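# Lift one staple stick out and set it down

## Task

Remove a single stick of staples from the staple box and set it on the table with its legs pointing down, far enough away that it touches neither the box's tray nor its sleeve.

## Robot and tools

Robot: two arms, left_arm and right_arm, each with a two-finger gripper. Four cameras: cam_high and cam_low are fixed on a stand behind the arms; cam_left_wrist and cam_right_wrist ride on the wrists. Images are 504x504.

Frames. The scene frame has its origin at table-top height, halfway between the nominal arm bases, with +z up, +x reaching out over the table, and left_arm on the +y side (these names do not match image left and right). Actual bases: left_arm at (+0.035, +0.274, +0.045) m, right_arm at (-0.038, -0.233, +0.026) m, each turned slightly about z. Each arm reports its hand pose, velocities and target in its own base frame. Fixed cameras and the table use the scene frame. Offsets in commands use the axes of that arm's current Hand target. On the gripper, fingers point along +z and open and close along y. end_effector_position is the spot between the pads, about 1 cm behind the tips. Reported positions can be a few centimetres off, more at long reach.

Row layout (shared by execute_actions and move). One row is 14 plain numbers, each in [-1, 1], always covering both arms even if only one moves: dx, dy, dz, rx, ry, rz, opening for left_arm, then the same seven for right_arm. The first six numbers of an arm are an offset from that arm's Hand target at the start of the call, not an absolute pose. They are expressed along the Hand target's own axes. Scale: 1.0 equals 0.6 m of translation or 180 degrees of rotation. rx, ry, rz form a single rotation vector. Opening is absolute, not an offset: +1 is fully open (0.094 m) and -1 is closed. To hold a gripper as it is, resend its current opening, because 0 means half open. Six zeros re-command the arm's existing Hand target.

execute_actions(actions, cameras). actions is a list of actions. Each action is a list of up to 15 rows, one per 1/30 s step. If it has fewer rows, the last row is held until 15 steps are done. Every row is measured from the pose at the start of that action, so repeating an offset keeps moving the arm further. An empty actions list returns the state plus images. cameras takes names, ["all"], or []. Any unknown name makes the call invalid.

move(target, speed, blend, opening_speed, grip_force, blocking, cameras). target is one 14-number row, or a list of up to 15 rows that act as waypoints. Every waypoint is an offset from the same starting Hand targets, not from the waypoint before it. The gripper follows a straight path.
- speed: m/s, from 0.002 to 2.9, default 0.25. Rotation is limited to twice that value in rad/s.
- blend: corner rounding in m; 0 means stop at each waypoint.
- opening_speed: rate on the -1..+1 scale per second, 0.2 or more. Use it for gentle closing.
- grip_force: N per pad, 10 to 50. It stays in effect until you change it, and low values close slowly.
- blocking=false: returns early while the move carries on.
The whole path is capped at 10 s. Paths do not avoid obstacles or the other arm. Route around an arm's own base rather than close past it. Faster motion means harder contact.
The result adds a "move:" line giving how the move ended: done, off_target, moving, held, fault. It also lists any limits that acted: paced means the pose was clipped; held means steps were withheld.

wait(seconds 0 to 10) lets the scene run. stop() brakes a running move. zoom_image(camera, region [x0,y0,x1,y1] in pixels, at most 504 on a side) enlarges part of the latest image from that camera. finished_scene(scene) ends the scene for good; make no further calls in that reply. The goal must still hold without the robot.

Results. Each result gives, per arm:
- end_effector_position (m) and end_effector_quat_wxyz, in the base frame.
- Hand target: the last commanded pose after clipping. The next offsets count from it.
- Joint positions: waist, shoulder, elbow, wrist pitch, wrist yaw, wrist roll, then the gripper opening in metres.
- Joint velocities: may read "within noise".
- Joint torques: include gravity, and joints 1 to 3 wrap at ±28 N m.
- grip_measured: opening on the command scale, reading up to ~2.5 mm wide when empty.
- grip_effort_nm: motor effort; negative means closing. It is not a pad force.
- Tool commands, and MOTOR HOT or OVER-TEMPERATURE FAULT lines.
Calls that ran actions also give step positions.

Behaviour notes:
- The controller clips orientation changes to 40 degrees per step.
- An arm can come to rest a few cm short of its target. Re-command it, or send the missing distance as an offset.
- An arm that is blocked keeps pushing. Command a target back past the gripper to release it.
- Grip force jumps to the limit about 0.06 below the touch reading (more for small or round parts).
- To release, command an opening well above grip_measured.
- Heat builds up from holding loads, from a stretched arm, and from pushing toward unreachable poses. At 90 °C the arm folds and goes idle.

Avoid:
- dropping the staple stick or letting go while it moves;
- fast impacts or hard presses on the box or the table;
- any contact between the two arms or their grippers, and closing one gripper on the other's fingers;
- loading the wrist camera cables;
- anything leaving the table.
Loose objects may occasionally get nudged.

Each tool is called by a JSON object that holds its "name" and its "arguments", one argument or row to a line.

## Session

{"name": "execute_actions", "arguments": {
  "actions": []
}}

Scene clock: 0.00 s.
left_arm: end_effector_position=(+0.4011, +0.0054, +0.1140) grip_measured=+1.000 grip_effort_nm=n/a end_effector_quat_wxyz=(+0.616, -0.001, +0.788, +0.013) | right_arm: end_effector_position=(+0.3975, -0.0234, +0.1167) grip_measured=+1.000 grip_effort_nm=n/a end_effector_quat_wxyz=(+0.612, +0.055, +0.784, -0.089)
Joint positions: left_arm=[0.002 1.554 0.342 0.969 -0.02 0.015 0.094] | right_arm=[0.057 1.546 0.347 0.953 0.263 -0.009 0.094]
Joint velocities: within noise
Joint torques (N m): no reading
Heat: left arm: 39 °C; right arm: 46 °C.
Hand target: left_arm +0.4050, +0.0054, +0.1262; +0.631, -0.001, +0.776, +0.013 | right_arm +0.4000, -0.0235, +0.1248; +0.621, +0.057, +0.777, -0.088
Tool commands: left_gripper/opening=+1.0 right_gripper/opening=+1.0

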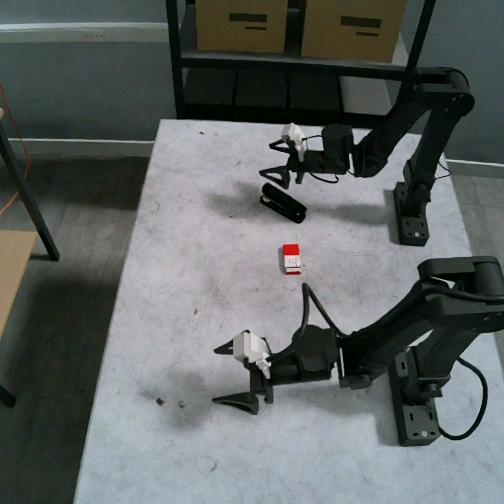

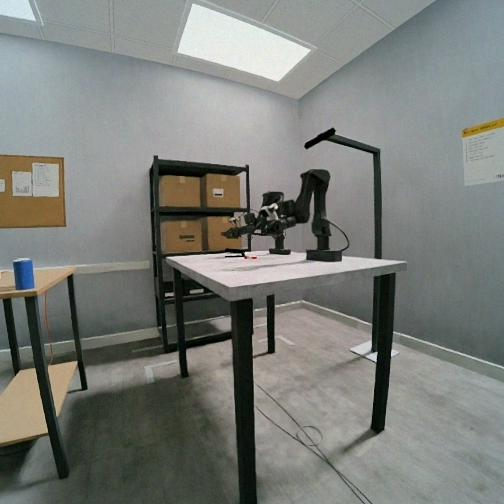

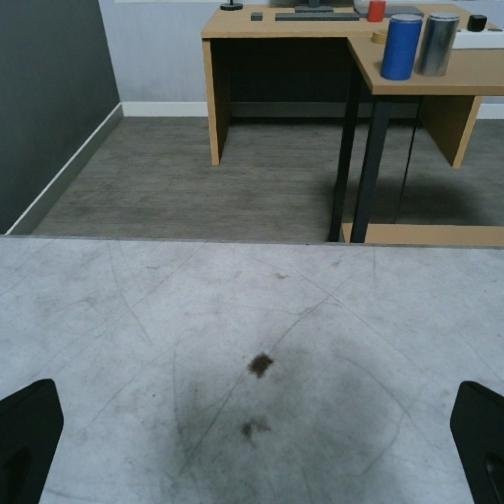

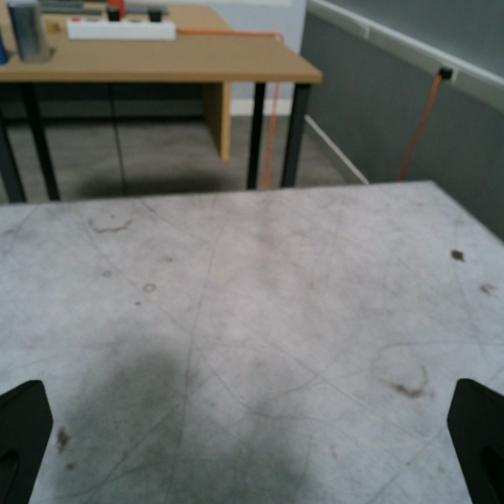

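{"name": "zoom_image", "arguments": {
  "camera": "cam_high",
  "region": [240, 170, 340, 290]
}}

{"name": "zoom_image", "arguments": {
  "camera": "cam_low",
  "region": [200, 230, 300, 280]
}}

Scaled by 4.200 from the camera's 504x504 image, which has a finer 720x720 frame.

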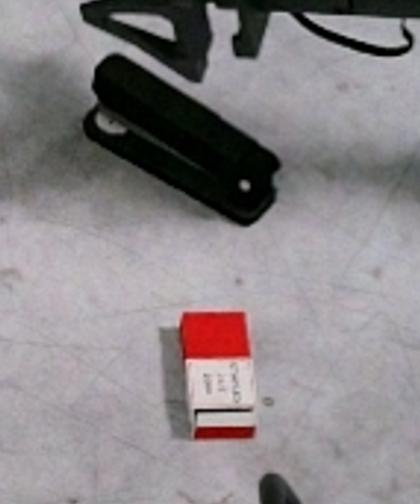

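Scaled by 5.040 from the camera's 504x504 image, which has a finer 720x720 frame.

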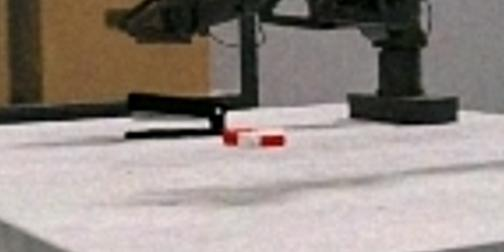

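{"name": "move", "arguments": {
  "target": [0,0,0,0,0,0,1, 0.0387,0.283,-0.2243,-0.0606,0.4274,-0.0392,1],
  "cameras": ["all"]
}}

Scene clock: 61.50 s.
left_arm: end_effector_position=(+0.4011, +0.0054, +0.1140) grip_measured=+1.000 grip_effort_nm=0.00 end_effector_quat_wxyz=(+0.616, -0.001, +0.788, +0.013) | right_arm: end_effector_position=(+0.2974, +0.1657, +0.1170) grip_measured=+1.000 grip_effort_nm=0.03 end_effector_quat_wxyz=(+0.001, -0.002, +1.000, -0.003)
Joint positions: left_arm=[0.002 1.554 0.342 0.969 -0.02 0.015 0.094] | right_arm=[0.509 1.834 1.57 -1.307 0.007 0.504 0.094]
Joint torques (N m): left_arm=[-0.01 -5.86 5.27 1.98 -0.03 -0.03] | right_arm=[0.39 -7.06 7.94 0.18 -0.07 0.12]
Heat: left arm: 44 °C; right arm: 48 °C.
Hand target: left_arm +0.4050, +0.0054, +0.1262; +0.631, -0.001, +0.776, +0.013 | right_arm +0.3000, +0.1701, +0.1195; +0.001, +0.000, +1.000, +0.000
Off the commanded pose: left_arm 0.013 m, 2 deg | right_arm 0.006 m, 0 deg.
move: off_target (left_arm)
camera_calibration:
cam_right_wrist: T_world_to_cam=[[0.00209831, -0.999974, 0.00688948, 0.16625], [-0.902425, 0.00107475, 0.430845, 0.256482], [-0.430841, -0.00712129, -0.9024, 0.324505], [0, 0, 0, 1]] pos_world=[0.370917, 0.168281, 0.181184]

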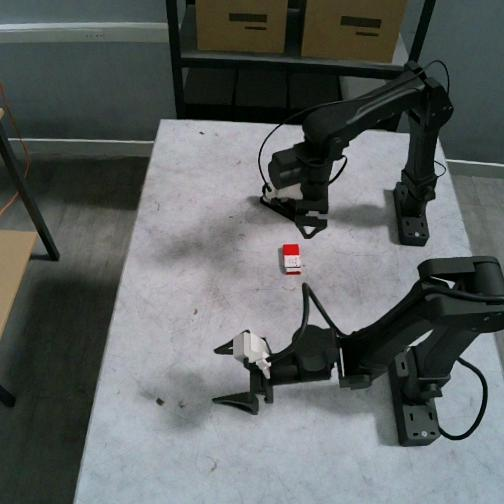

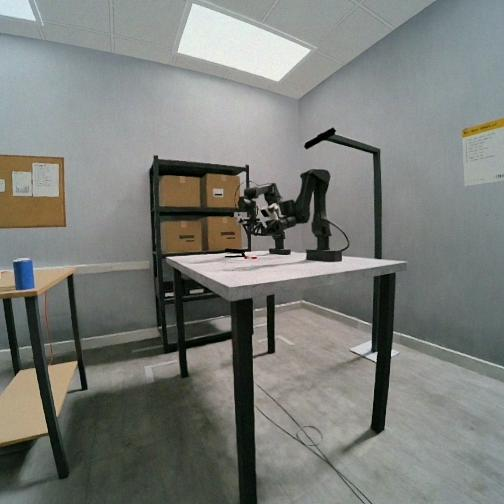

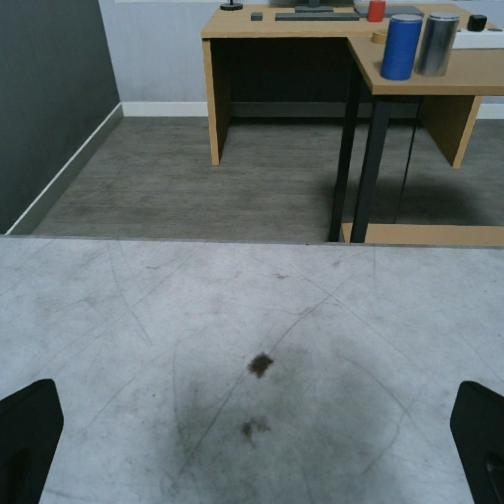

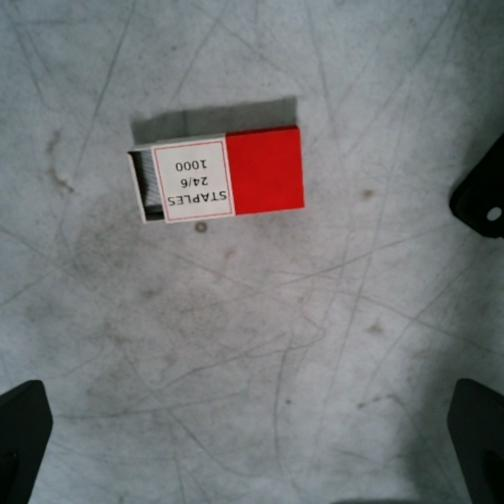

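{"name": "zoom_image", "arguments": {
  "camera": "cam_right_wrist",
  "region": [100, 80, 340, 260]
}}

Scaled by 2.100 from the camera's 504x504 image, which has a finer 720x720 frame.

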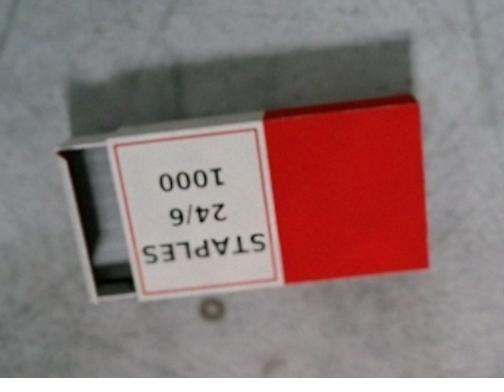

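{"name": "move", "arguments": {
  "target": [0,0,0,0,0,0,1, 0,-0.25,-0.05,0,0,0.4556,1],
  "cameras": ["cam_high","cam_right_wrist"]
}}

{"name": "move", "arguments": {
  "target": [
    [0.0892,-0.4178,-0.2845,0.4340,0.1424,0.2289,1,0,0,0,0,0,0,1],
    [0.2197,-0.4203,-0.2572,0.4340,0.1424,0.2289,1,0,0,0,0,0,0,1]
  ],
  "blend": 0.02,
  "cameras": ["cam_high","cam_left_wrist","cam_right_wrist"]
}}

Scene clock: 173.77 s.
left_arm: end_effector_position=(+0.4011, +0.0054, +0.1140) grip_measured=+1.000 grip_effort_nm=0.00 end_effector_quat_wxyz=(+0.616, -0.001, +0.788, +0.013) | right_arm: end_effector_position=(+0.3046, +0.0210, +0.1379) grip_measured=+1.000 grip_effort_nm=0.03 end_effector_quat_wxyz=(-0.007, +0.651, +0.759, -0.008)
Joint positions: left_arm=[0.002 1.554 0.342 0.969 -0.02 0.015 0.094] | right_arm=[0.066 1.718 1.512 -1.386 0.002 1.485 0.094]
Joint torques (N m): left_arm=[0.08 -5.79 5.23 1.99 -0.01 -0.04] | right_arm=[-0.34 -9.98 5.68 0.1 -0.03 0.13]
Heat: left arm: 46 °C; right arm: 49 °C.
Hand target: left_arm +0.4050, +0.0054, +0.1262; +0.631, -0.001, +0.776, +0.013 | right_arm +0.2999, +0.0200, +0.1495; +0.000, +0.656, +0.755, +0.000
Off the commanded pose: left_arm 0.013 m, 2 deg | right_arm 0.013 m, 1 deg.
move: off_target (left_arm, right_arm)
camera_calibration:
cam_right_wrist: T_world_to_cam=[[-0.988579, -0.149121, 0.0217905, 0.303311], [-0.125053, 0.892387, 0.433597, -0.00175565], [-0.0841039, 0.42592, -0.900843, 0.230452], [0, 0, 0, 1]] pos_world=[0.31901, -0.0513576, 0.201753]
Images, in order (width x height): cam_high 504x504, cam_right_wrist 504x504.

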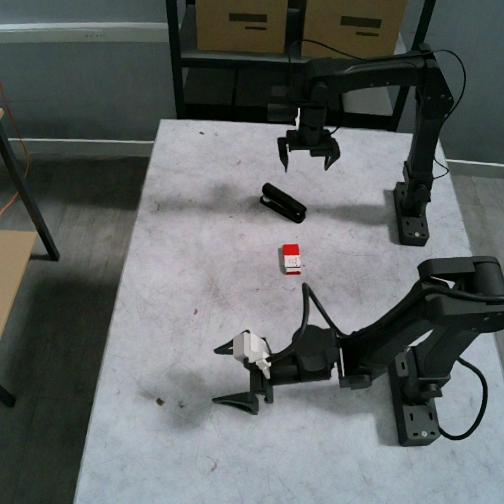

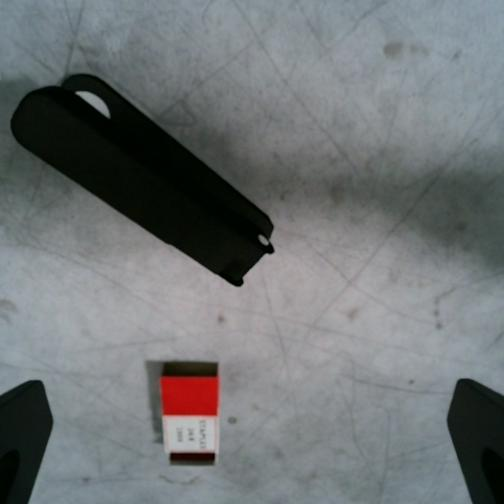

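Scene clock: 178.30 s.
left_arm: end_effector_position=(+0.2320, -0.2419, +0.0216) grip_measured=+1.000 grip_effort_nm=0.00 end_effector_quat_wxyz=(+0.270, +0.627, +0.686, -0.252) | right_arm: end_effector_position=(+0.3046, +0.0210, +0.1379) grip_measured=+1.000 grip_effort_nm=0.03 end_effector_quat_wxyz=(-0.007, +0.652, +0.758, -0.008)
Joint positions: left_arm=[-0.493 1.612 0.648 -0.132 0.616 0.835 0.094] | right_arm=[0.066 1.718 1.512 -1.386 0.002 1.486 0.094]
Joint torques (N m): left_arm=[-0.4 -4.86 4.72 1.21 0.49 0.03] | right_arm=[-0.32 -9.98 5.7 0.1 -0.03 0.12]
Heat: left arm: 45 °C; right arm: 48 °C.
Hand target: left_arm +0.2318, -0.2482, +0.0241; +0.279, +0.632, +0.674, -0.262 | right_arm +0.2999, +0.0200, +0.1495; +0.000, +0.656, +0.755, +0.000
Off the commanded pose: left_arm 0.007 m, 2 deg | right_arm 0.013 m, 1 deg.
move: off_target (right_arm)
camera_calibration:
cam_left_wrist: T_world_to_cam=[[-0.991205, -0.132091, -0.00804085, 0.200043], [-0.12236, 0.937941, -0.32449, 0.301684], [0.0504041, -0.320653, -0.945855, 0.0215891], [0, 0, 0, 1]] pos_world=[0.23411, -0.249615, 0.119922]
cam_right_wrist: T_world_to_cam=[[-0.988702, -0.148316, 0.0217101, 0.303307], [-0.12436, 0.892476, 0.433613, -0.00198677], [-0.0836877, 0.426014, -0.900837, 0.230315], [0, 0, 0, 1]] pos_world=[0.318908, -0.0513591, 0.201753]
Images, in order (width x height): cam_high 504x504, cam_left_wrist 504x504, cam_right_wrist 504x504.

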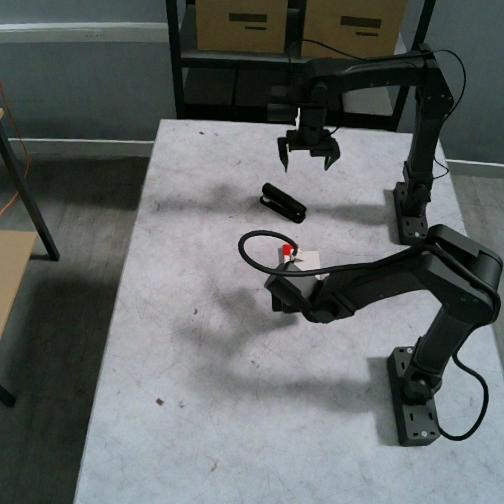

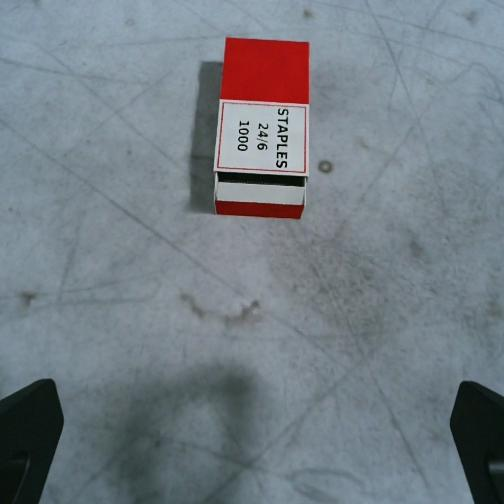

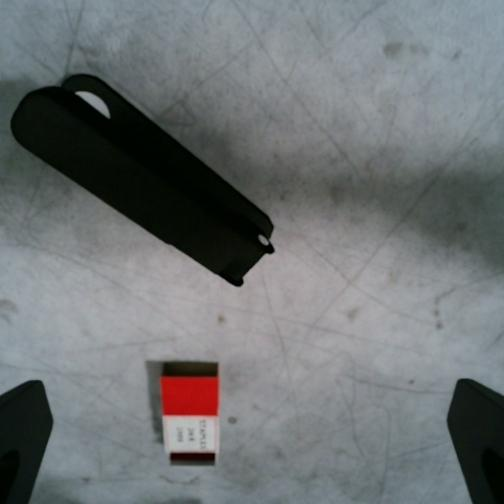

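{"name": "zoom_image", "arguments": {
  "camera": "cam_left_wrist",
  "region": [190, 20, 350, 230]
}}

Scaled by 2.400 from the camera's 504x504 image, which has a finer 720x720 frame.

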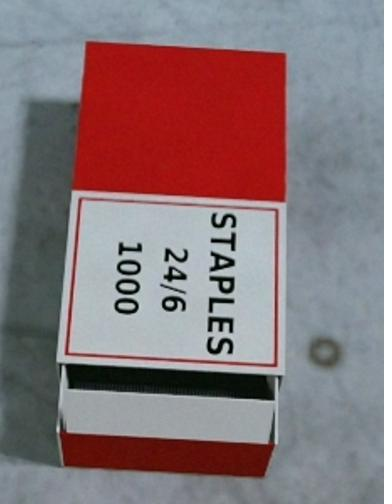

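{"name": "move", "arguments": {
  "target": [0.0013,-0.0037,0.0836,0,0,0,1,0,0,0,0,0,0,1],
  "speed": 0.1,
  "cameras": ["cam_left_wrist"]
}}

{"name": "zoom_image", "arguments": {
  "camera": "cam_left_wrist",
  "region": [180, 120, 350, 300]
}}

Scene clock: 209.47 s.
left_arm: end_effector_position=(+0.2308, -0.2786, -0.0119) grip_measured=+1.000 grip_effort_nm=0.00 end_effector_quat_wxyz=(+0.273, +0.631, +0.679, -0.258) | right_arm: end_effector_position=(+0.3046, +0.0210, +0.1379) grip_measured=+1.000 grip_effort_nm=0.03 end_effector_quat_wxyz=(-0.007, +0.652, +0.758, -0.008)
Joint positions: left_arm=[-0.606 1.794 0.648 0.119 0.578 0.726 0.094] | right_arm=[0.066 1.718 1.512 -1.386 0.002 1.486 0.094]
Joint torques (N m): left_arm=[-0.4 -5.57 4.36 1.27 0.3 -0.08] | right_arm=[-0.35 -9.98 5.68 0.09 -0.02 0.12]
Heat: left arm: 41 °C; right arm: 46 °C.
Hand target: left_arm +0.2318, -0.2832, -0.0118; +0.279, +0.632, +0.674, -0.262 | right_arm +0.2999, +0.0200, +0.1495; +0.000, +0.656, +0.755, +0.000
Off the commanded pose: left_arm 0.005 m, 1 deg | right_arm 0.013 m, 1 deg.
move: off_target (right_arm)
camera_calibration:
cam_left_wrist: T_world_to_cam=[[-0.993162, -0.116426, -0.00857363, 0.198466], [-0.106721, 0.935232, -0.337567, 0.320629], [0.0473199, -0.334344, -0.941262, -0.0248753], [0, 0, 0, 1]] pos_world=[0.232504, -0.285073, 0.0865214]
Images, in order (width x height): cam_left_wrist 504x504.

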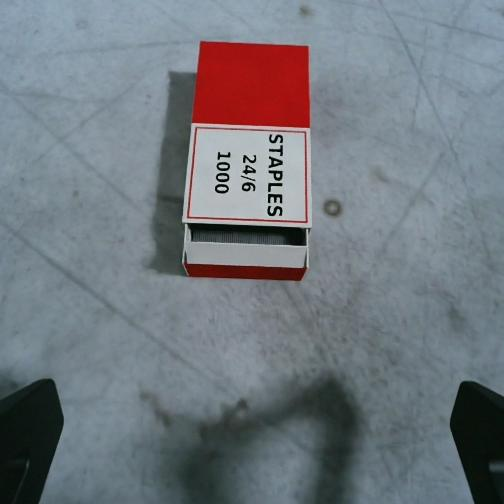

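Scaled by 2.800 from the camera's 504x504 image, which has a finer 720x720 frame.

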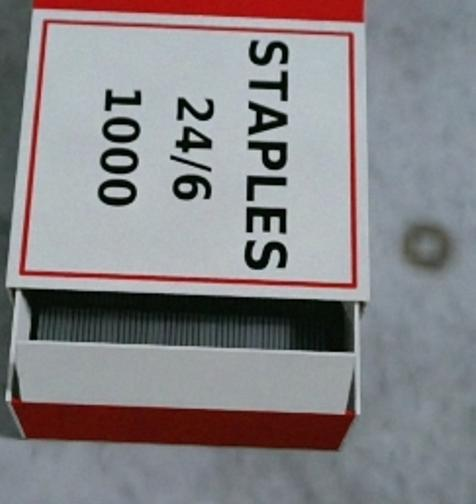

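{"name": "execute_actions", "arguments": {
  "actions": [],
  "cameras": ["cam_high","cam_low"]
}}

{"name": "zoom_image", "arguments": {
  "camera": "cam_high",
  "region": [260, 110, 360, 180]
}}

{"name": "zoom_image", "arguments": {
  "camera": "cam_high",
  "region": [240, 220, 360, 330]
}}

{"name": "zoom_image", "arguments": {
  "camera": "cam_low",
  "region": [210, 170, 350, 270]
}}

Scene clock: 231.77 s.
left_arm: end_effector_position=(+0.2308, -0.2786, -0.0118) grip_measured=+1.000 grip_effort_nm=0.00 end_effector_quat_wxyz=(+0.274, +0.631, +0.679, -0.258) | right_arm: end_effector_position=(+0.3046, +0.0210, +0.1379) grip_measured=+1.000 grip_effort_nm=0.03 end_effector_quat_wxyz=(-0.007, +0.652, +0.758, -0.008)
Joint positions: left_arm=[-0.606 1.794 0.648 0.119 0.578 0.726 0.094] | right_arm=[0.066 1.718 1.512 -1.386 0.002 1.486 0.094]
Joint velocities: within noise
Joint torques (N m): left_arm=[-0.38 -5.6 4.4 1.35 0.32 -0.07] | right_arm=[-0.32 -9.96 5.68 0.1 -0.03 0.12]
Heat: left arm: 41 °C; right arm: 46 °C.
Hand target: left_arm +0.2318, -0.2832, -0.0118; +0.279, +0.632, +0.674, -0.262 | right_arm +0.2999, +0.0200, +0.1495; +0.000, +0.656, +0.755, +0.000
Tool commands: left_gripper/opening=+1.0 right_gripper/opening=+1.0
Off the commanded pose: left_arm 0.005 m, 1 deg | right_arm 0.013 m, 1 deg.
Images, in order (width x height): cam_high 504x504, cam_low 504x504.

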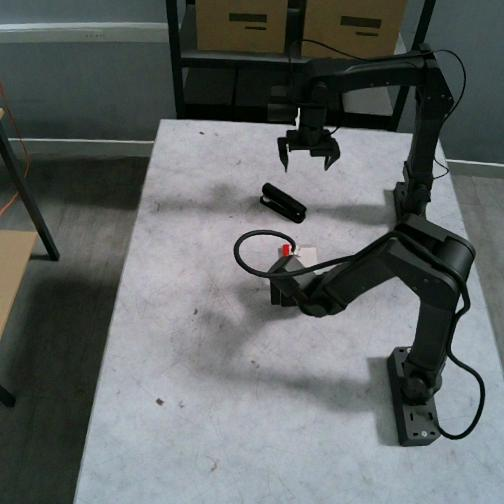

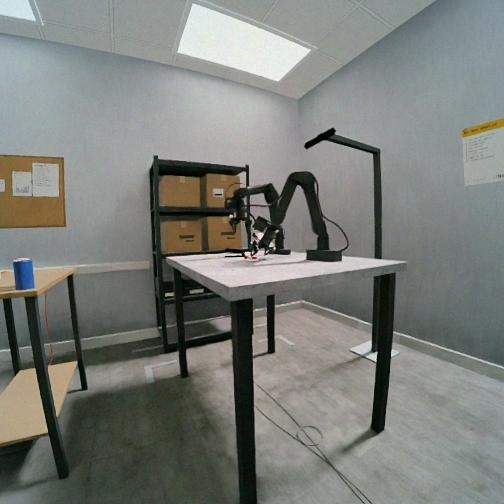

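Scaled by 5.040 from the camera's 504x504 image, which has a finer 720x720 frame.

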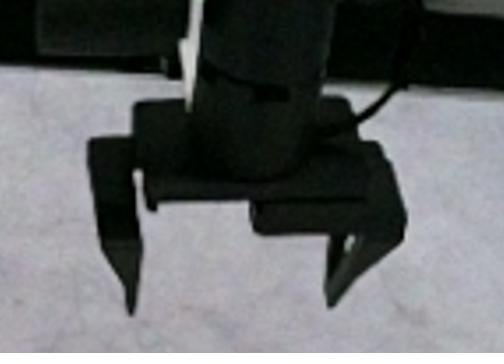

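Scaled by 4.200 from the camera's 504x504 image, which has a finer 720x720 frame.

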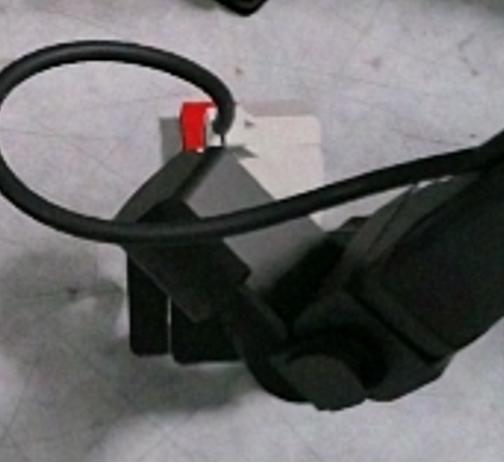

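Scaled by 3.600 from the camera's 504x504 image, which has a finer 720x720 frame.

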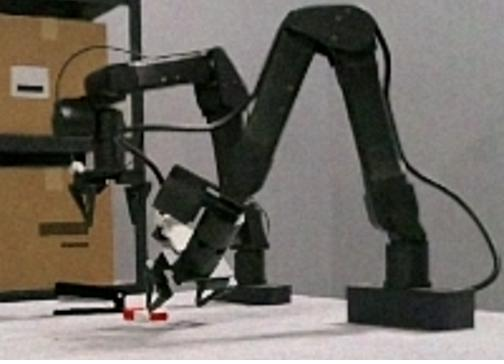

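{"name": "execute_actions", "arguments": {
  "actions": [],
  "cameras": ["cam_left_wrist"]
}}

{"name": "zoom_image", "arguments": {
  "camera": "cam_left_wrist",
  "region": [0, 360, 144, 504]
}}

{"name": "zoom_image", "arguments": {
  "camera": "cam_left_wrist",
  "region": [360, 360, 504, 504]
}}

Scene clock: 250.07 s.
left_arm: end_effector_position=(+0.2308, -0.2786, -0.0118) grip_measured=+1.000 grip_effort_nm=0.00 end_effector_quat_wxyz=(+0.274, +0.631, +0.679, -0.258) | right_arm: end_effector_position=(+0.3046, +0.0210, +0.1379) grip_measured=+1.000 grip_effort_nm=0.03 end_effector_quat_wxyz=(-0.007, +0.652, +0.758, -0.008)
Joint positions: left_arm=[-0.606 1.794 0.648 0.119 0.578 0.726 0.094] | right_arm=[0.066 1.718 1.512 -1.386 0.002 1.486 0.094]
Joint velocities: within noise
Joint torques (N m): left_arm=[-0.47 -5.56 4.33 1.37 0.31 -0.09] | right_arm=[-0.32 -9.98 5.7 0.09 -0.03 0.12]
Heat: left arm: 40 °C; right arm: 45 °C.
Hand target: left_arm +0.2318, -0.2832, -0.0118; +0.279, +0.632, +0.674, -0.262 | right_arm +0.2999, +0.0200, +0.1495; +0.000, +0.656, +0.755, +0.000
Tool commands: left_gripper/opening=+1.0 right_gripper/opening=+1.0
Off the commanded pose: left_arm 0.005 m, 1 deg | right_arm 0.013 m, 1 deg.
camera_calibration:
cam_left_wrist: T_world_to_cam=[[-0.993125, -0.116743, -0.00854078, 0.198464], [-0.107019, 0.935121, -0.33778, 0.320696], [0.0474201, -0.334544, -0.941186, -0.0249667], [0, 0, 0, 1]] pos_world=[0.232604, -0.285073, 0.0865214]
Images, in order (width x height): cam_left_wrist 504x504.

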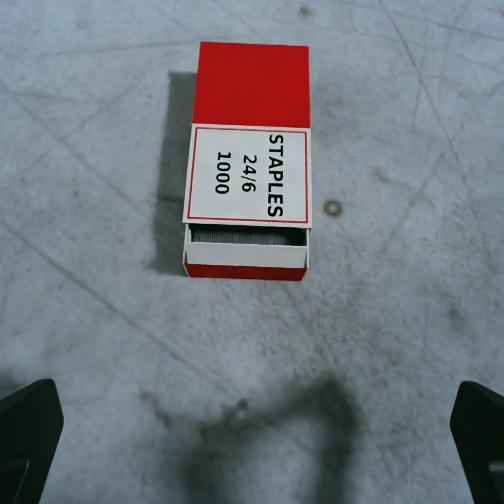

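Scaled by 3.500 from the camera's 504x504 image, which has a finer 720x720 frame.

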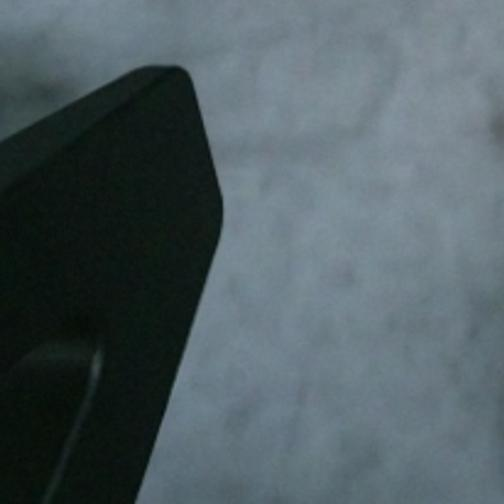

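Scaled by 3.500 from the camera's 504x504 image, which has a finer 720x720 frame.

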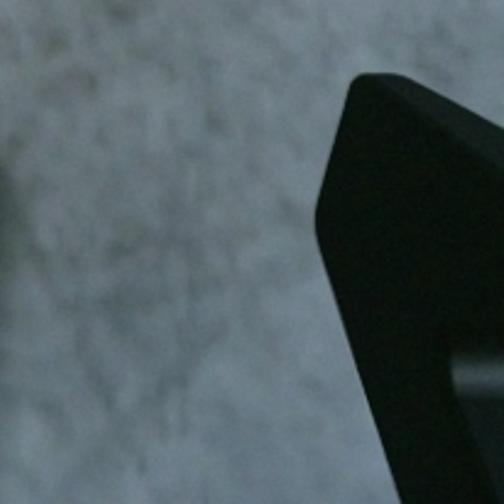

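{"name": "move", "arguments": {
  "target": [0,0,0,0,0,0,-0.9,0,0,0,0,0,0,1],
  "cameras": ["cam_left_wrist"]
}}

{"name": "zoom_image", "arguments": {
  "camera": "cam_left_wrist",
  "region": [180, 360, 324, 504]
}}

Scene clock: 267.87 s.
left_arm: end_effector_position=(+0.2308, -0.2786, -0.0118) grip_measured=-0.898 grip_effort_nm=-0.12 end_effector_quat_wxyz=(+0.273, +0.631, +0.679, -0.259) | right_arm: end_effector_position=(+0.3046, +0.0210, +0.1379) grip_measured=+1.000 grip_effort_nm=0.03 end_effector_quat_wxyz=(-0.007, +0.652, +0.758, -0.008)
Joint positions: left_arm=[-0.606 1.794 0.648 0.119 0.578 0.726 0.005] | right_arm=[0.066 1.718 1.512 -1.386 0.002 1.486 0.094]
Joint torques (N m): left_arm=[-0.5 -5.56 4.3 1.34 0.29 -0.08] | right_arm=[-0.31 -9.98 5.68 0.1 -0.04 0.12]
Heat: left arm: 40 °C; right arm: 45 °C.
Hand target: left_arm +0.2317, -0.2832, -0.0119; +0.279, +0.632, +0.674, -0.262 | right_arm +0.2999, +0.0200, +0.1495; +0.000, +0.656, +0.755, +0.000
Off the commanded pose: left_arm 0.005 m, 1 deg | right_arm 0.013 m, 1 deg.
move: off_target (right_arm)
camera_calibration:
cam_left_wrist: T_world_to_cam=[[-0.993097, -0.116997, -0.00834425, 0.198368], [-0.107325, 0.935091, -0.337765, 0.320757], [0.04732, -0.334538, -0.941193, -0.0249411], [0, 0, 0, 1]] pos_world=[0.232604, -0.285073, 0.0865215]
Images, in order (width x height): cam_left_wrist 504x504.

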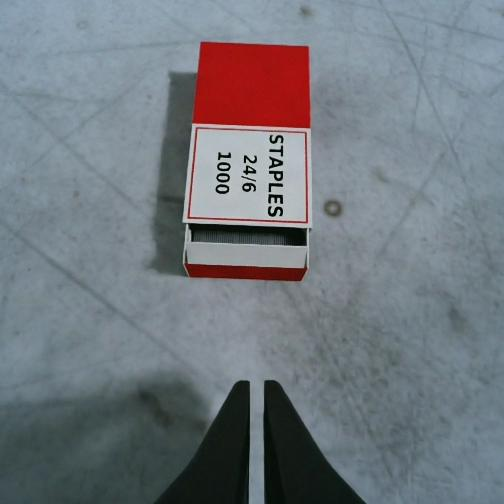

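Scaled by 3.500 from the camera's 504x504 image, which has a finer 720x720 frame.

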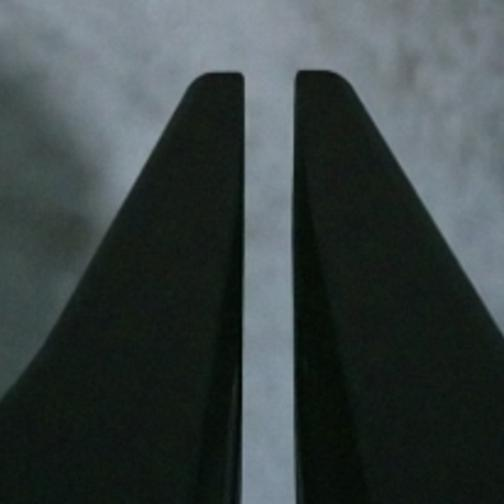

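{"name": "move", "arguments": {
  "target": [0,0,0,0,0,0,0.3,0.2163,0.0698,0.1325,0,0,0,0.5],
  "cameras": ["cam_high","cam_low","cam_left_wrist","cam_right_wrist"]
}}

Scene clock: 373.70 s.
left_arm: end_effector_position=(+0.2308, -0.2786, -0.0118) grip_measured=+0.298 grip_effort_nm=0.12 end_effector_quat_wxyz=(+0.273, +0.631, +0.679, -0.259) | right_arm: end_effector_position=(+0.3138, +0.1524, +0.0659) grip_measured=+0.502 grip_effort_nm=-0.07 end_effector_quat_wxyz=(-0.009, +0.651, +0.759, -0.010)
Joint positions: left_arm=[-0.606 1.794 0.648 0.119 0.578 0.726 0.061] | right_arm=[0.446 1.913 1.469 -1.153 -0.007 1.864 0.071]
Joint torques (N m): left_arm=[-0.28 -5.57 4.36 1.36 0.31 -0.06] | right_arm=[-0.31 -8.25 7.64 0.32 0.05 0.14]
Heat: left arm: 38 °C; right arm: 44 °C.
Hand target: left_arm +0.2317, -0.2832, -0.0119; +0.279, +0.632, +0.674, -0.262 | right_arm +0.3234, +0.1545, +0.0700; +0.000, +0.656, +0.755, +0.000
Off the commanded pose: left_arm 0.005 m, 1 deg | right_arm 0.011 m, 2 deg.
move: off_target (right_arm)
camera_calibration:
cam_left_wrist: T_world_to_cam=[[-0.993097, -0.116997, -0.00834425, 0.198368], [-0.107325, 0.935091, -0.337765, 0.320757], [0.04732, -0.334538, -0.941193, -0.0249411], [0, 0, 0, 1]] pos_world=[0.232604, -0.285073, 0.0865215]
cam_right_wrist: T_world_to_cam=[[-0.988452, -0.148995, 0.0276316, 0.332966], [-0.122535, 0.893162, 0.43272, -0.0875248], [-0.0891528, 0.424337, -0.901105, 0.112277], [0, 0, 0, 1]] pos_world=[0.328406, 0.0801411, 0.129846]

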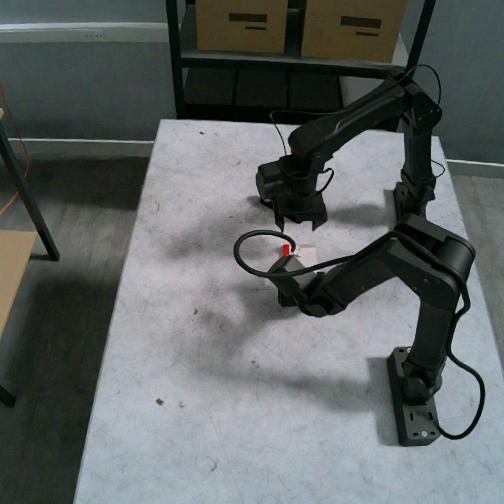

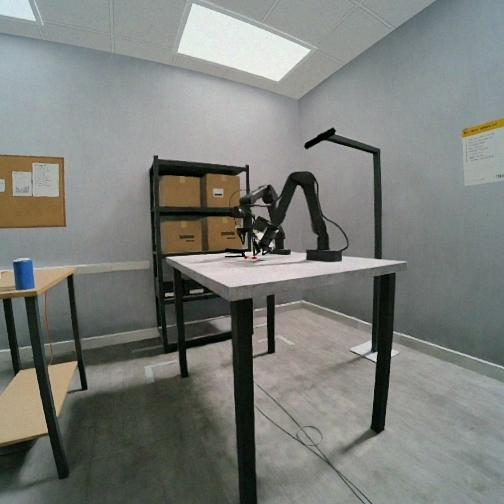

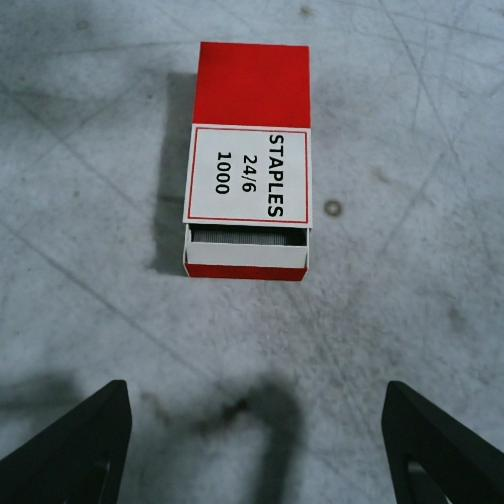

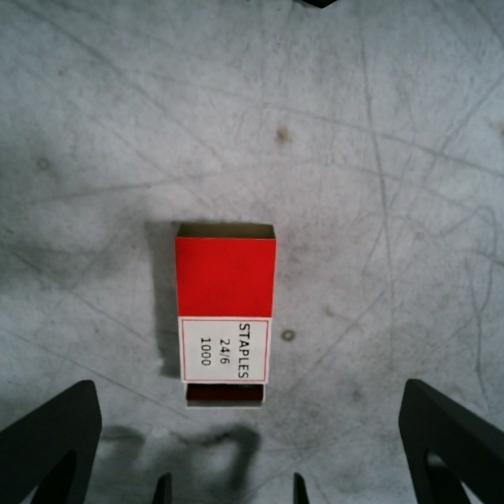

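{"name": "move", "arguments": {
  "target": [0,0,0,0,0,0,0.3,0.0015,0.013,0.0667,0,0,0,0.5],
  "speed": 0.1,
  "cameras": ["cam_left_wrist","cam_right_wrist"]
}}

Scene clock: 387.10 s.
left_arm: end_effector_position=(+0.2308, -0.2786, -0.0118) grip_measured=+0.298 grip_effort_nm=0.12 end_effector_quat_wxyz=(+0.273, +0.631, +0.679, -0.259) | right_arm: end_effector_position=(+0.3297, +0.1600, +0.0353) grip_measured=+0.502 grip_effort_nm=-0.07 end_effector_quat_wxyz=(-0.001, +0.652, +0.759, +0.006)
Joint positions: left_arm=[-0.606 1.794 0.648 0.119 0.578 0.726 0.061] | right_arm=[0.446 1.974 1.43 -1.017 -0.007 1.865 0.071]
Joint torques (N m): left_arm=[-0.43 -5.55 4.27 1.35 0.3 -0.06] | right_arm=[-0.7 -8.28 5.04 0.38 0.05 0.08]
Heat: left arm: 38 °C; right arm: 46 °C.
Hand target: left_arm +0.2317, -0.2832, -0.0119; +0.279, +0.632, +0.674, -0.262 | right_arm +0.3310, +0.1565, +0.0299; +0.000, +0.656, +0.755, +0.000
Off the commanded pose: left_arm 0.005 m, 1 deg | right_arm 0.007 m, 1 deg.
move: done
camera_calibration:
cam_left_wrist: T_world_to_cam=[[-0.993097, -0.116997, -0.00834425, 0.198368], [-0.107325, 0.935091, -0.337765, 0.320757], [0.04732, -0.334538, -0.941193, -0.0249411], [0, 0, 0, 1]] pos_world=[0.232604, -0.285073, 0.0865215]
cam_right_wrist: T_world_to_cam=[[-0.988859, -0.148718, -0.00634425, 0.352053], [-0.136166, 0.886533, 0.442175, -0.0739697], [-0.0601352, 0.438113, -0.896906, 0.0709481], [0, 0, 0, 1]] pos_world=[0.342325, 0.08685, 0.0985749]
Images, in order (width x height): cam_left_wrist 504x504, cam_right_wrist 504x504.

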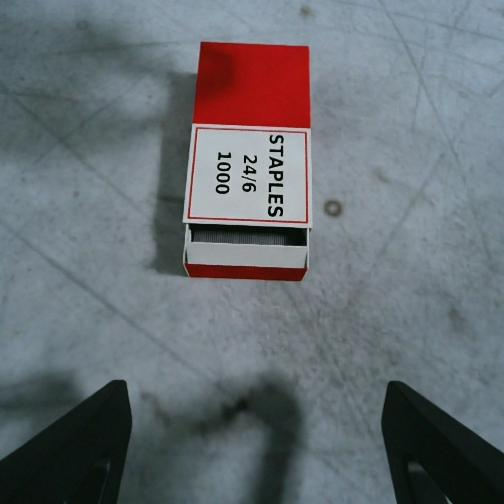

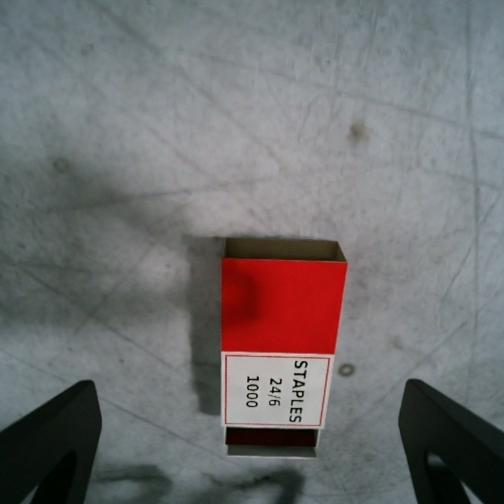

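{"name": "move", "arguments": {
  "target": [0,0,0,0,0,0,0.3,-0.0065,-0.0195,0.055,0,0,0,0.5],
  "speed": 0.08,
  "cameras": ["cam_left_wrist","cam_right_wrist"]
}}

Scene clock: 401.07 s.
left_arm: end_effector_position=(+0.2308, -0.2786, -0.0118) grip_measured=+0.298 grip_effort_nm=0.12 end_effector_quat_wxyz=(+0.273, +0.631, +0.679, -0.259) | right_arm: end_effector_position=(+0.3200, +0.1554, +0.0039) grip_measured=+0.502 grip_effort_nm=-0.07 end_effector_quat_wxyz=(+0.000, +0.652, +0.759, +0.008)
Joint positions: left_arm=[-0.606 1.794 0.648 0.119 0.578 0.726 0.061] | right_arm=[0.446 1.974 1.297 -0.878 -0.007 1.865 0.071]
Joint torques (N m): left_arm=[-0.39 -5.61 4.34 1.35 0.31 -0.07] | right_arm=[-0.75 -7.75 4.68 0.41 0.05 0.07]
Heat: left arm: 38 °C; right arm: 45 °C.
Hand target: left_arm +0.2317, -0.2832, -0.0119; +0.279, +0.632, +0.674, -0.262 | right_arm +0.3200, +0.1509, -0.0031; +0.000, +0.656, +0.755, +0.000
Off the commanded pose: left_arm 0.005 m, 1 deg | right_arm 0.008 m, 1 deg.
move: done
camera_calibration:
cam_left_wrist: T_world_to_cam=[[-0.993097, -0.116997, -0.00834425, 0.198368], [-0.107325, 0.935091, -0.337765, 0.320757], [0.04732, -0.334538, -0.941193, -0.0249411], [0, 0, 0, 1]] pos_world=[0.232604, -0.285073, 0.0865215]
cam_right_wrist: T_world_to_cam=[[-0.988808, -0.148728, -0.011759, 0.341601], [-0.138452, 0.885412, 0.443708, -0.0564015], [-0.0555801, 0.44037, -0.896094, 0.0424471], [0, 0, 0, 1]] pos_world=[0.332329, 0.0820517, 0.0670793]
Images, in order (width x height): cam_left_wrist 504x504, cam_right_wrist 504x504.

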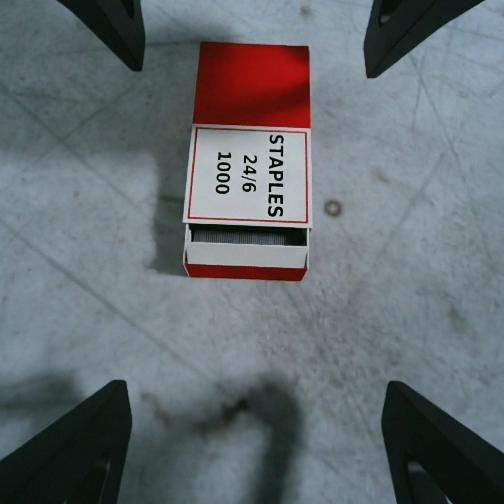

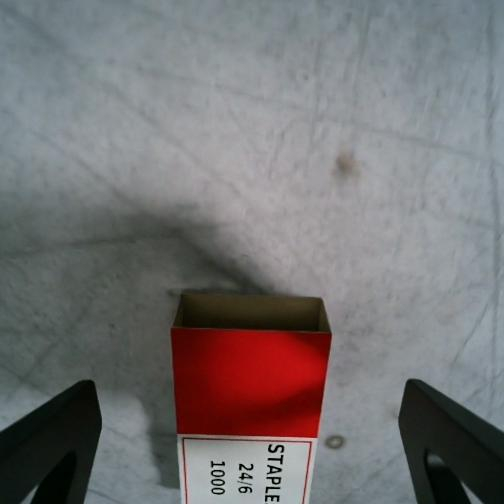

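{"name": "move", "arguments": {
  "target": [0,0,0,0,0,0,0.3,-0.003,0,0.0233,0,0,0,0.5],
  "speed": 0.05,
  "cameras": ["cam_left_wrist","cam_right_wrist"]
}}

Scene clock: 409.43 s.
left_arm: end_effector_position=(+0.2308, -0.2786, -0.0118) grip_measured=+0.298 grip_effort_nm=0.12 end_effector_quat_wxyz=(+0.273, +0.631, +0.679, -0.259) | right_arm: end_effector_position=(+0.3212, +0.1537, -0.0095) grip_measured=+0.502 grip_effort_nm=-0.07 end_effector_quat_wxyz=(+0.000, +0.654, +0.757, +0.009)
Joint positions: left_arm=[-0.606 1.794 0.648 0.119 0.578 0.726 0.061] | right_arm=[0.44 1.997 1.269 -0.827 -0.007 1.865 0.071]
Joint torques (N m): left_arm=[-0.4 -5.59 4.33 1.33 0.3 -0.07] | right_arm=[-0.69 -7.77 4.49 0.4 0.05 0.02]
Heat: left arm: 38 °C; right arm: 45 °C.
Hand target: left_arm +0.2317, -0.2832, -0.0119; +0.279, +0.632, +0.674, -0.262 | right_arm +0.3204, +0.1492, -0.0169; +0.000, +0.656, +0.755, +0.001
Off the commanded pose: left_arm 0.005 m, 1 deg | right_arm 0.009 m, 1 deg.
move: done
camera_calibration:
cam_left_wrist: T_world_to_cam=[[-0.993097, -0.116997, -0.00834425, 0.198368], [-0.107325, 0.935091, -0.337765, 0.320757], [0.04732, -0.334538, -0.941193, -0.0249411], [0, 0, 0, 1]] pos_world=[0.232604, -0.285073, 0.0865215]
cam_right_wrist: T_world_to_cam=[[-0.989623, -0.143043, -0.0135995, 0.341656], [-0.134149, 0.885867, 0.444121, -0.0501746], [-0.0514813, 0.441337, -0.895863, 0.0298607], [0, 0, 0, 1]] pos_world=[0.332917, 0.0801411, 0.0536811]
Images, in order (width x height): cam_left_wrist 504x504, cam_right_wrist 504x504.

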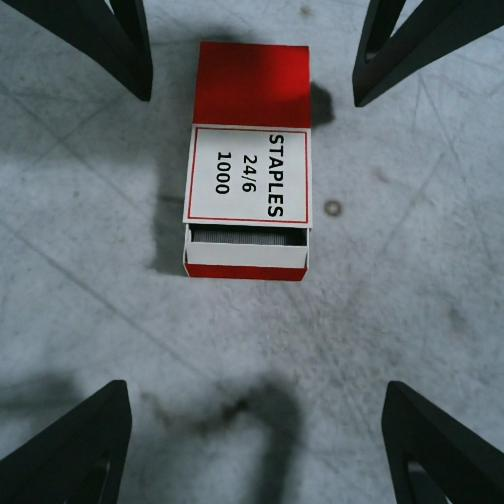

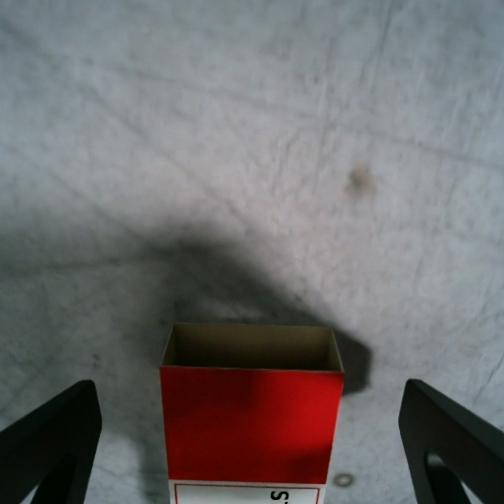

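{"name": "move", "arguments": {
  "target": [0,0,0,0,0,0,0.3,0,0,0,0,0,0,-0.25],
  "grip_force": [50,20],
  "cameras": ["cam_left_wrist","cam_right_wrist"]
}}

Scene clock: 418.13 s.
left_arm: end_effector_position=(+0.2308, -0.2786, -0.0118) grip_measured=+0.298 grip_effort_nm=0.12 end_effector_quat_wxyz=(+0.273, +0.631, +0.679, -0.259) | right_arm: end_effector_position=(+0.3213, +0.1537, -0.0095) grip_measured=-0.234 grip_effort_nm=-0.42 end_effector_quat_wxyz=(+0.000, +0.654, +0.757, +0.009)
Joint positions: left_arm=[-0.606 1.794 0.648 0.119 0.578 0.726 0.061] | right_arm=[0.44 1.997 1.269 -0.826 -0.007 1.865 0.036]
Joint torques (N m): left_arm=[-0.38 -5.46 4.33 1.34 0.31 -0.07] | right_arm=[-0.69 -7.79 4.49 0.4 0.05 0.01]
Heat: left arm: 38 °C; right arm: 44 °C.
Hand target: left_arm +0.2317, -0.2832, -0.0119; +0.279, +0.632, +0.674, -0.262 | right_arm +0.3203, +0.1492, -0.0169; +0.000, +0.656, +0.755, +0.000
Off the commanded pose: left_arm 0.005 m, 1 deg | right_arm 0.009 m, 1 deg.
grip_force (N): 50, 20
move: done
camera_calibration:
cam_left_wrist: T_world_to_cam=[[-0.993097, -0.116997, -0.00834425, 0.198368], [-0.107325, 0.935091, -0.337765, 0.320757], [0.04732, -0.334538, -0.941193, -0.0249411], [0, 0, 0, 1]] pos_world=[0.232604, -0.285073, 0.0865215]
cam_right_wrist: T_world_to_cam=[[-0.989612, -0.14308, -0.0139783, 0.341788], [-0.13434, 0.885757, 0.444282, -0.0501418], [-0.0511866, 0.441545, -0.895778, 0.0296128], [0, 0, 0, 1]] pos_world=[0.333018, 0.0802413, 0.0535812]
Images, in order (width x height): cam_left_wrist 504x504, cam_right_wrist 504x504.

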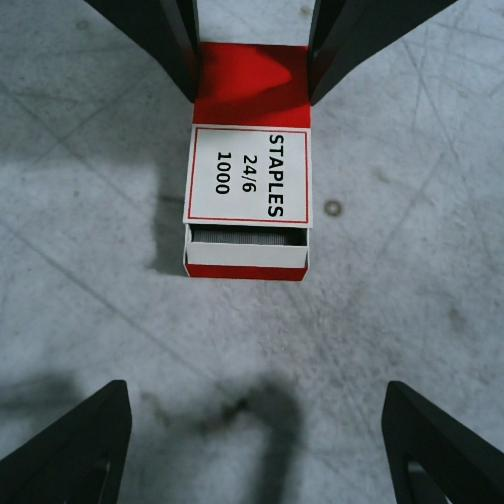

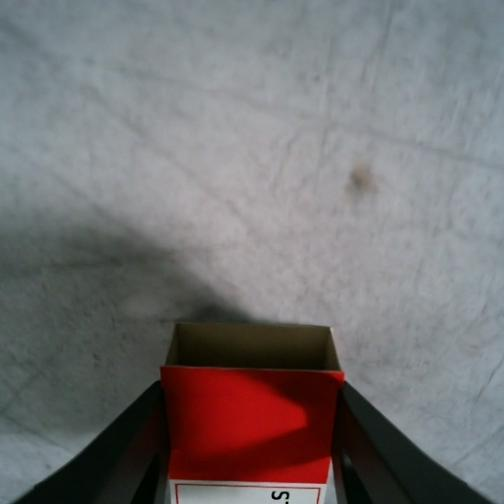

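{"name": "zoom_image", "arguments": {
  "camera": "cam_left_wrist",
  "region": [130, 0, 370, 300]
}}

{"name": "zoom_image", "arguments": {
  "camera": "cam_right_wrist",
  "region": [30, 300, 474, 504]
}}

Scaled by 1.680 from the camera's 504x504 image, which has a finer 720x720 frame.

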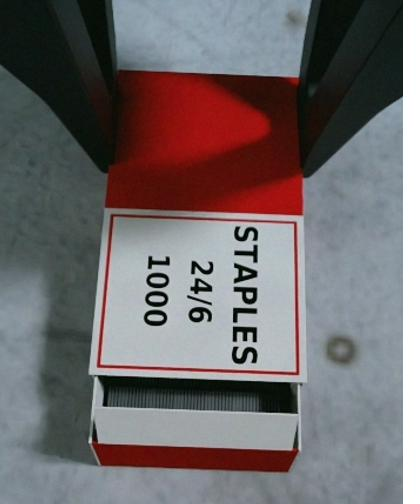

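Scaled by 1.135 from the camera's 504x504 image, which has a finer 720x720 frame.

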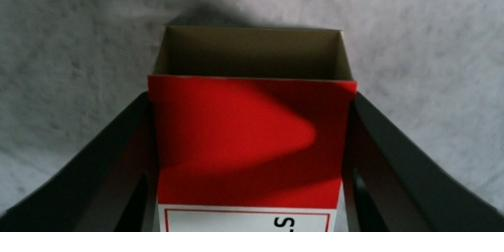

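{"name": "move", "arguments": {
  "target": [-0.008,0.0143,0.0367,0,0,0,0.3,0,0,0,0,0,0,-0.25],
  "speed": 0.05,
  "cameras": ["cam_left_wrist","cam_right_wrist"]
}}

{"name": "zoom_image", "arguments": {
  "camera": "cam_left_wrist",
  "region": [80, 100, 440, 460]
}}

Scene clock: 469.00 s.
left_arm: end_effector_position=(+0.2333, -0.2910, -0.0293) grip_measured=+0.298 grip_effort_nm=0.12 end_effector_quat_wxyz=(+0.263, +0.630, +0.683, -0.260) | right_arm: end_effector_position=(+0.3213, +0.1537, -0.0095) grip_measured=-0.235 grip_effort_nm=-0.44 end_effector_quat_wxyz=(+0.000, +0.654, +0.757, +0.009)
Joint positions: left_arm=[-0.637 1.889 0.685 0.172 0.561 0.694 0.061] | right_arm=[0.44 1.997 1.269 -0.826 -0.007 1.865 0.036]
Joint torques (N m): left_arm=[-0.38 -6.11 5.76 1.43 0.27 -0.06] | right_arm=[-0.68 -7.79 4.51 0.4 0.05 0.02]
Heat: left arm: 37 °C; right arm: 43 °C.
Hand target: left_arm +0.2416, -0.3015, -0.0242; +0.279, +0.632, +0.674, -0.262 | right_arm +0.3203, +0.1492, -0.0169; +0.000, +0.656, +0.755, +0.000
Off the commanded pose: left_arm 0.014 m, 2 deg | right_arm 0.009 m, 1 deg.
grip_force (N): 50, 20
move: off_target (left_arm)
camera_calibration:
cam_left_wrist: T_world_to_cam=[[-0.993093, -0.117026, 0.00838149, 0.199783], [-0.113445, 0.939568, -0.32302, 0.329836], [0.0299268, -0.321739, -0.946355, -0.0378743], [0, 0, 0, 1]] pos_world=[0.236955, -0.29871, 0.0690266]
cam_right_wrist: T_world_to_cam=[[-0.989612, -0.14308, -0.0139783, 0.341788], [-0.13434, 0.885757, 0.444282, -0.0501418], [-0.0511866, 0.441545, -0.895778, 0.0296128], [0, 0, 0, 1]] pos_world=[0.333018, 0.0802413, 0.0535812]
Images, in order (width x height): cam_left_wrist 504x504, cam_right_wrist 504x504.

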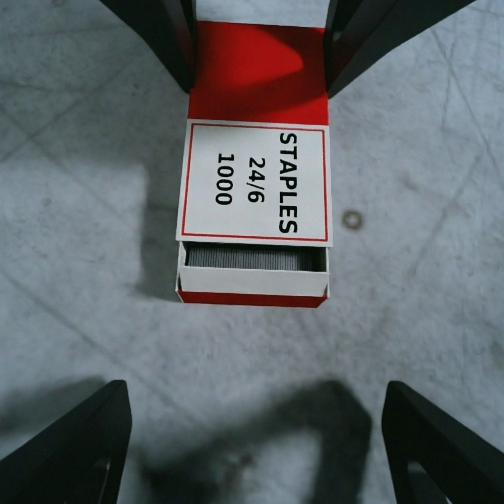

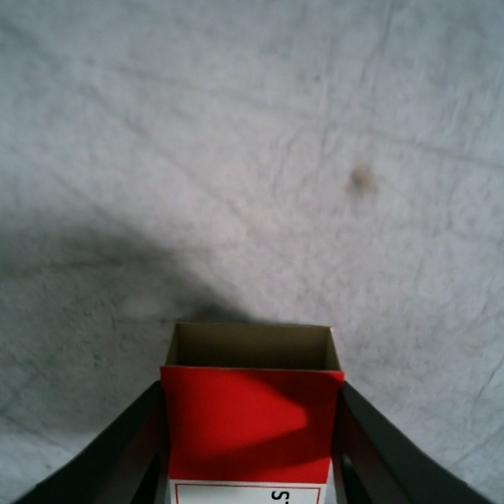

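Scaled by 1.400 from the camera's 504x504 image, which has a finer 720x720 frame.

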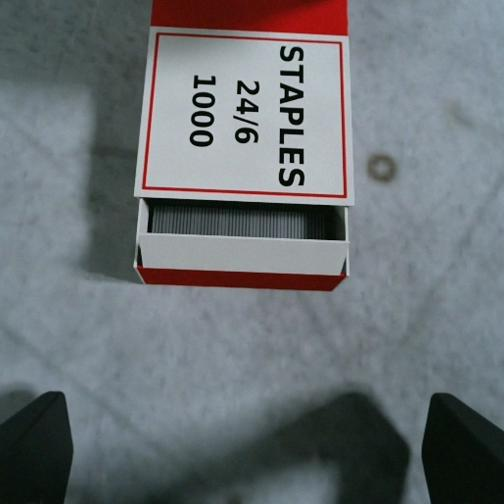

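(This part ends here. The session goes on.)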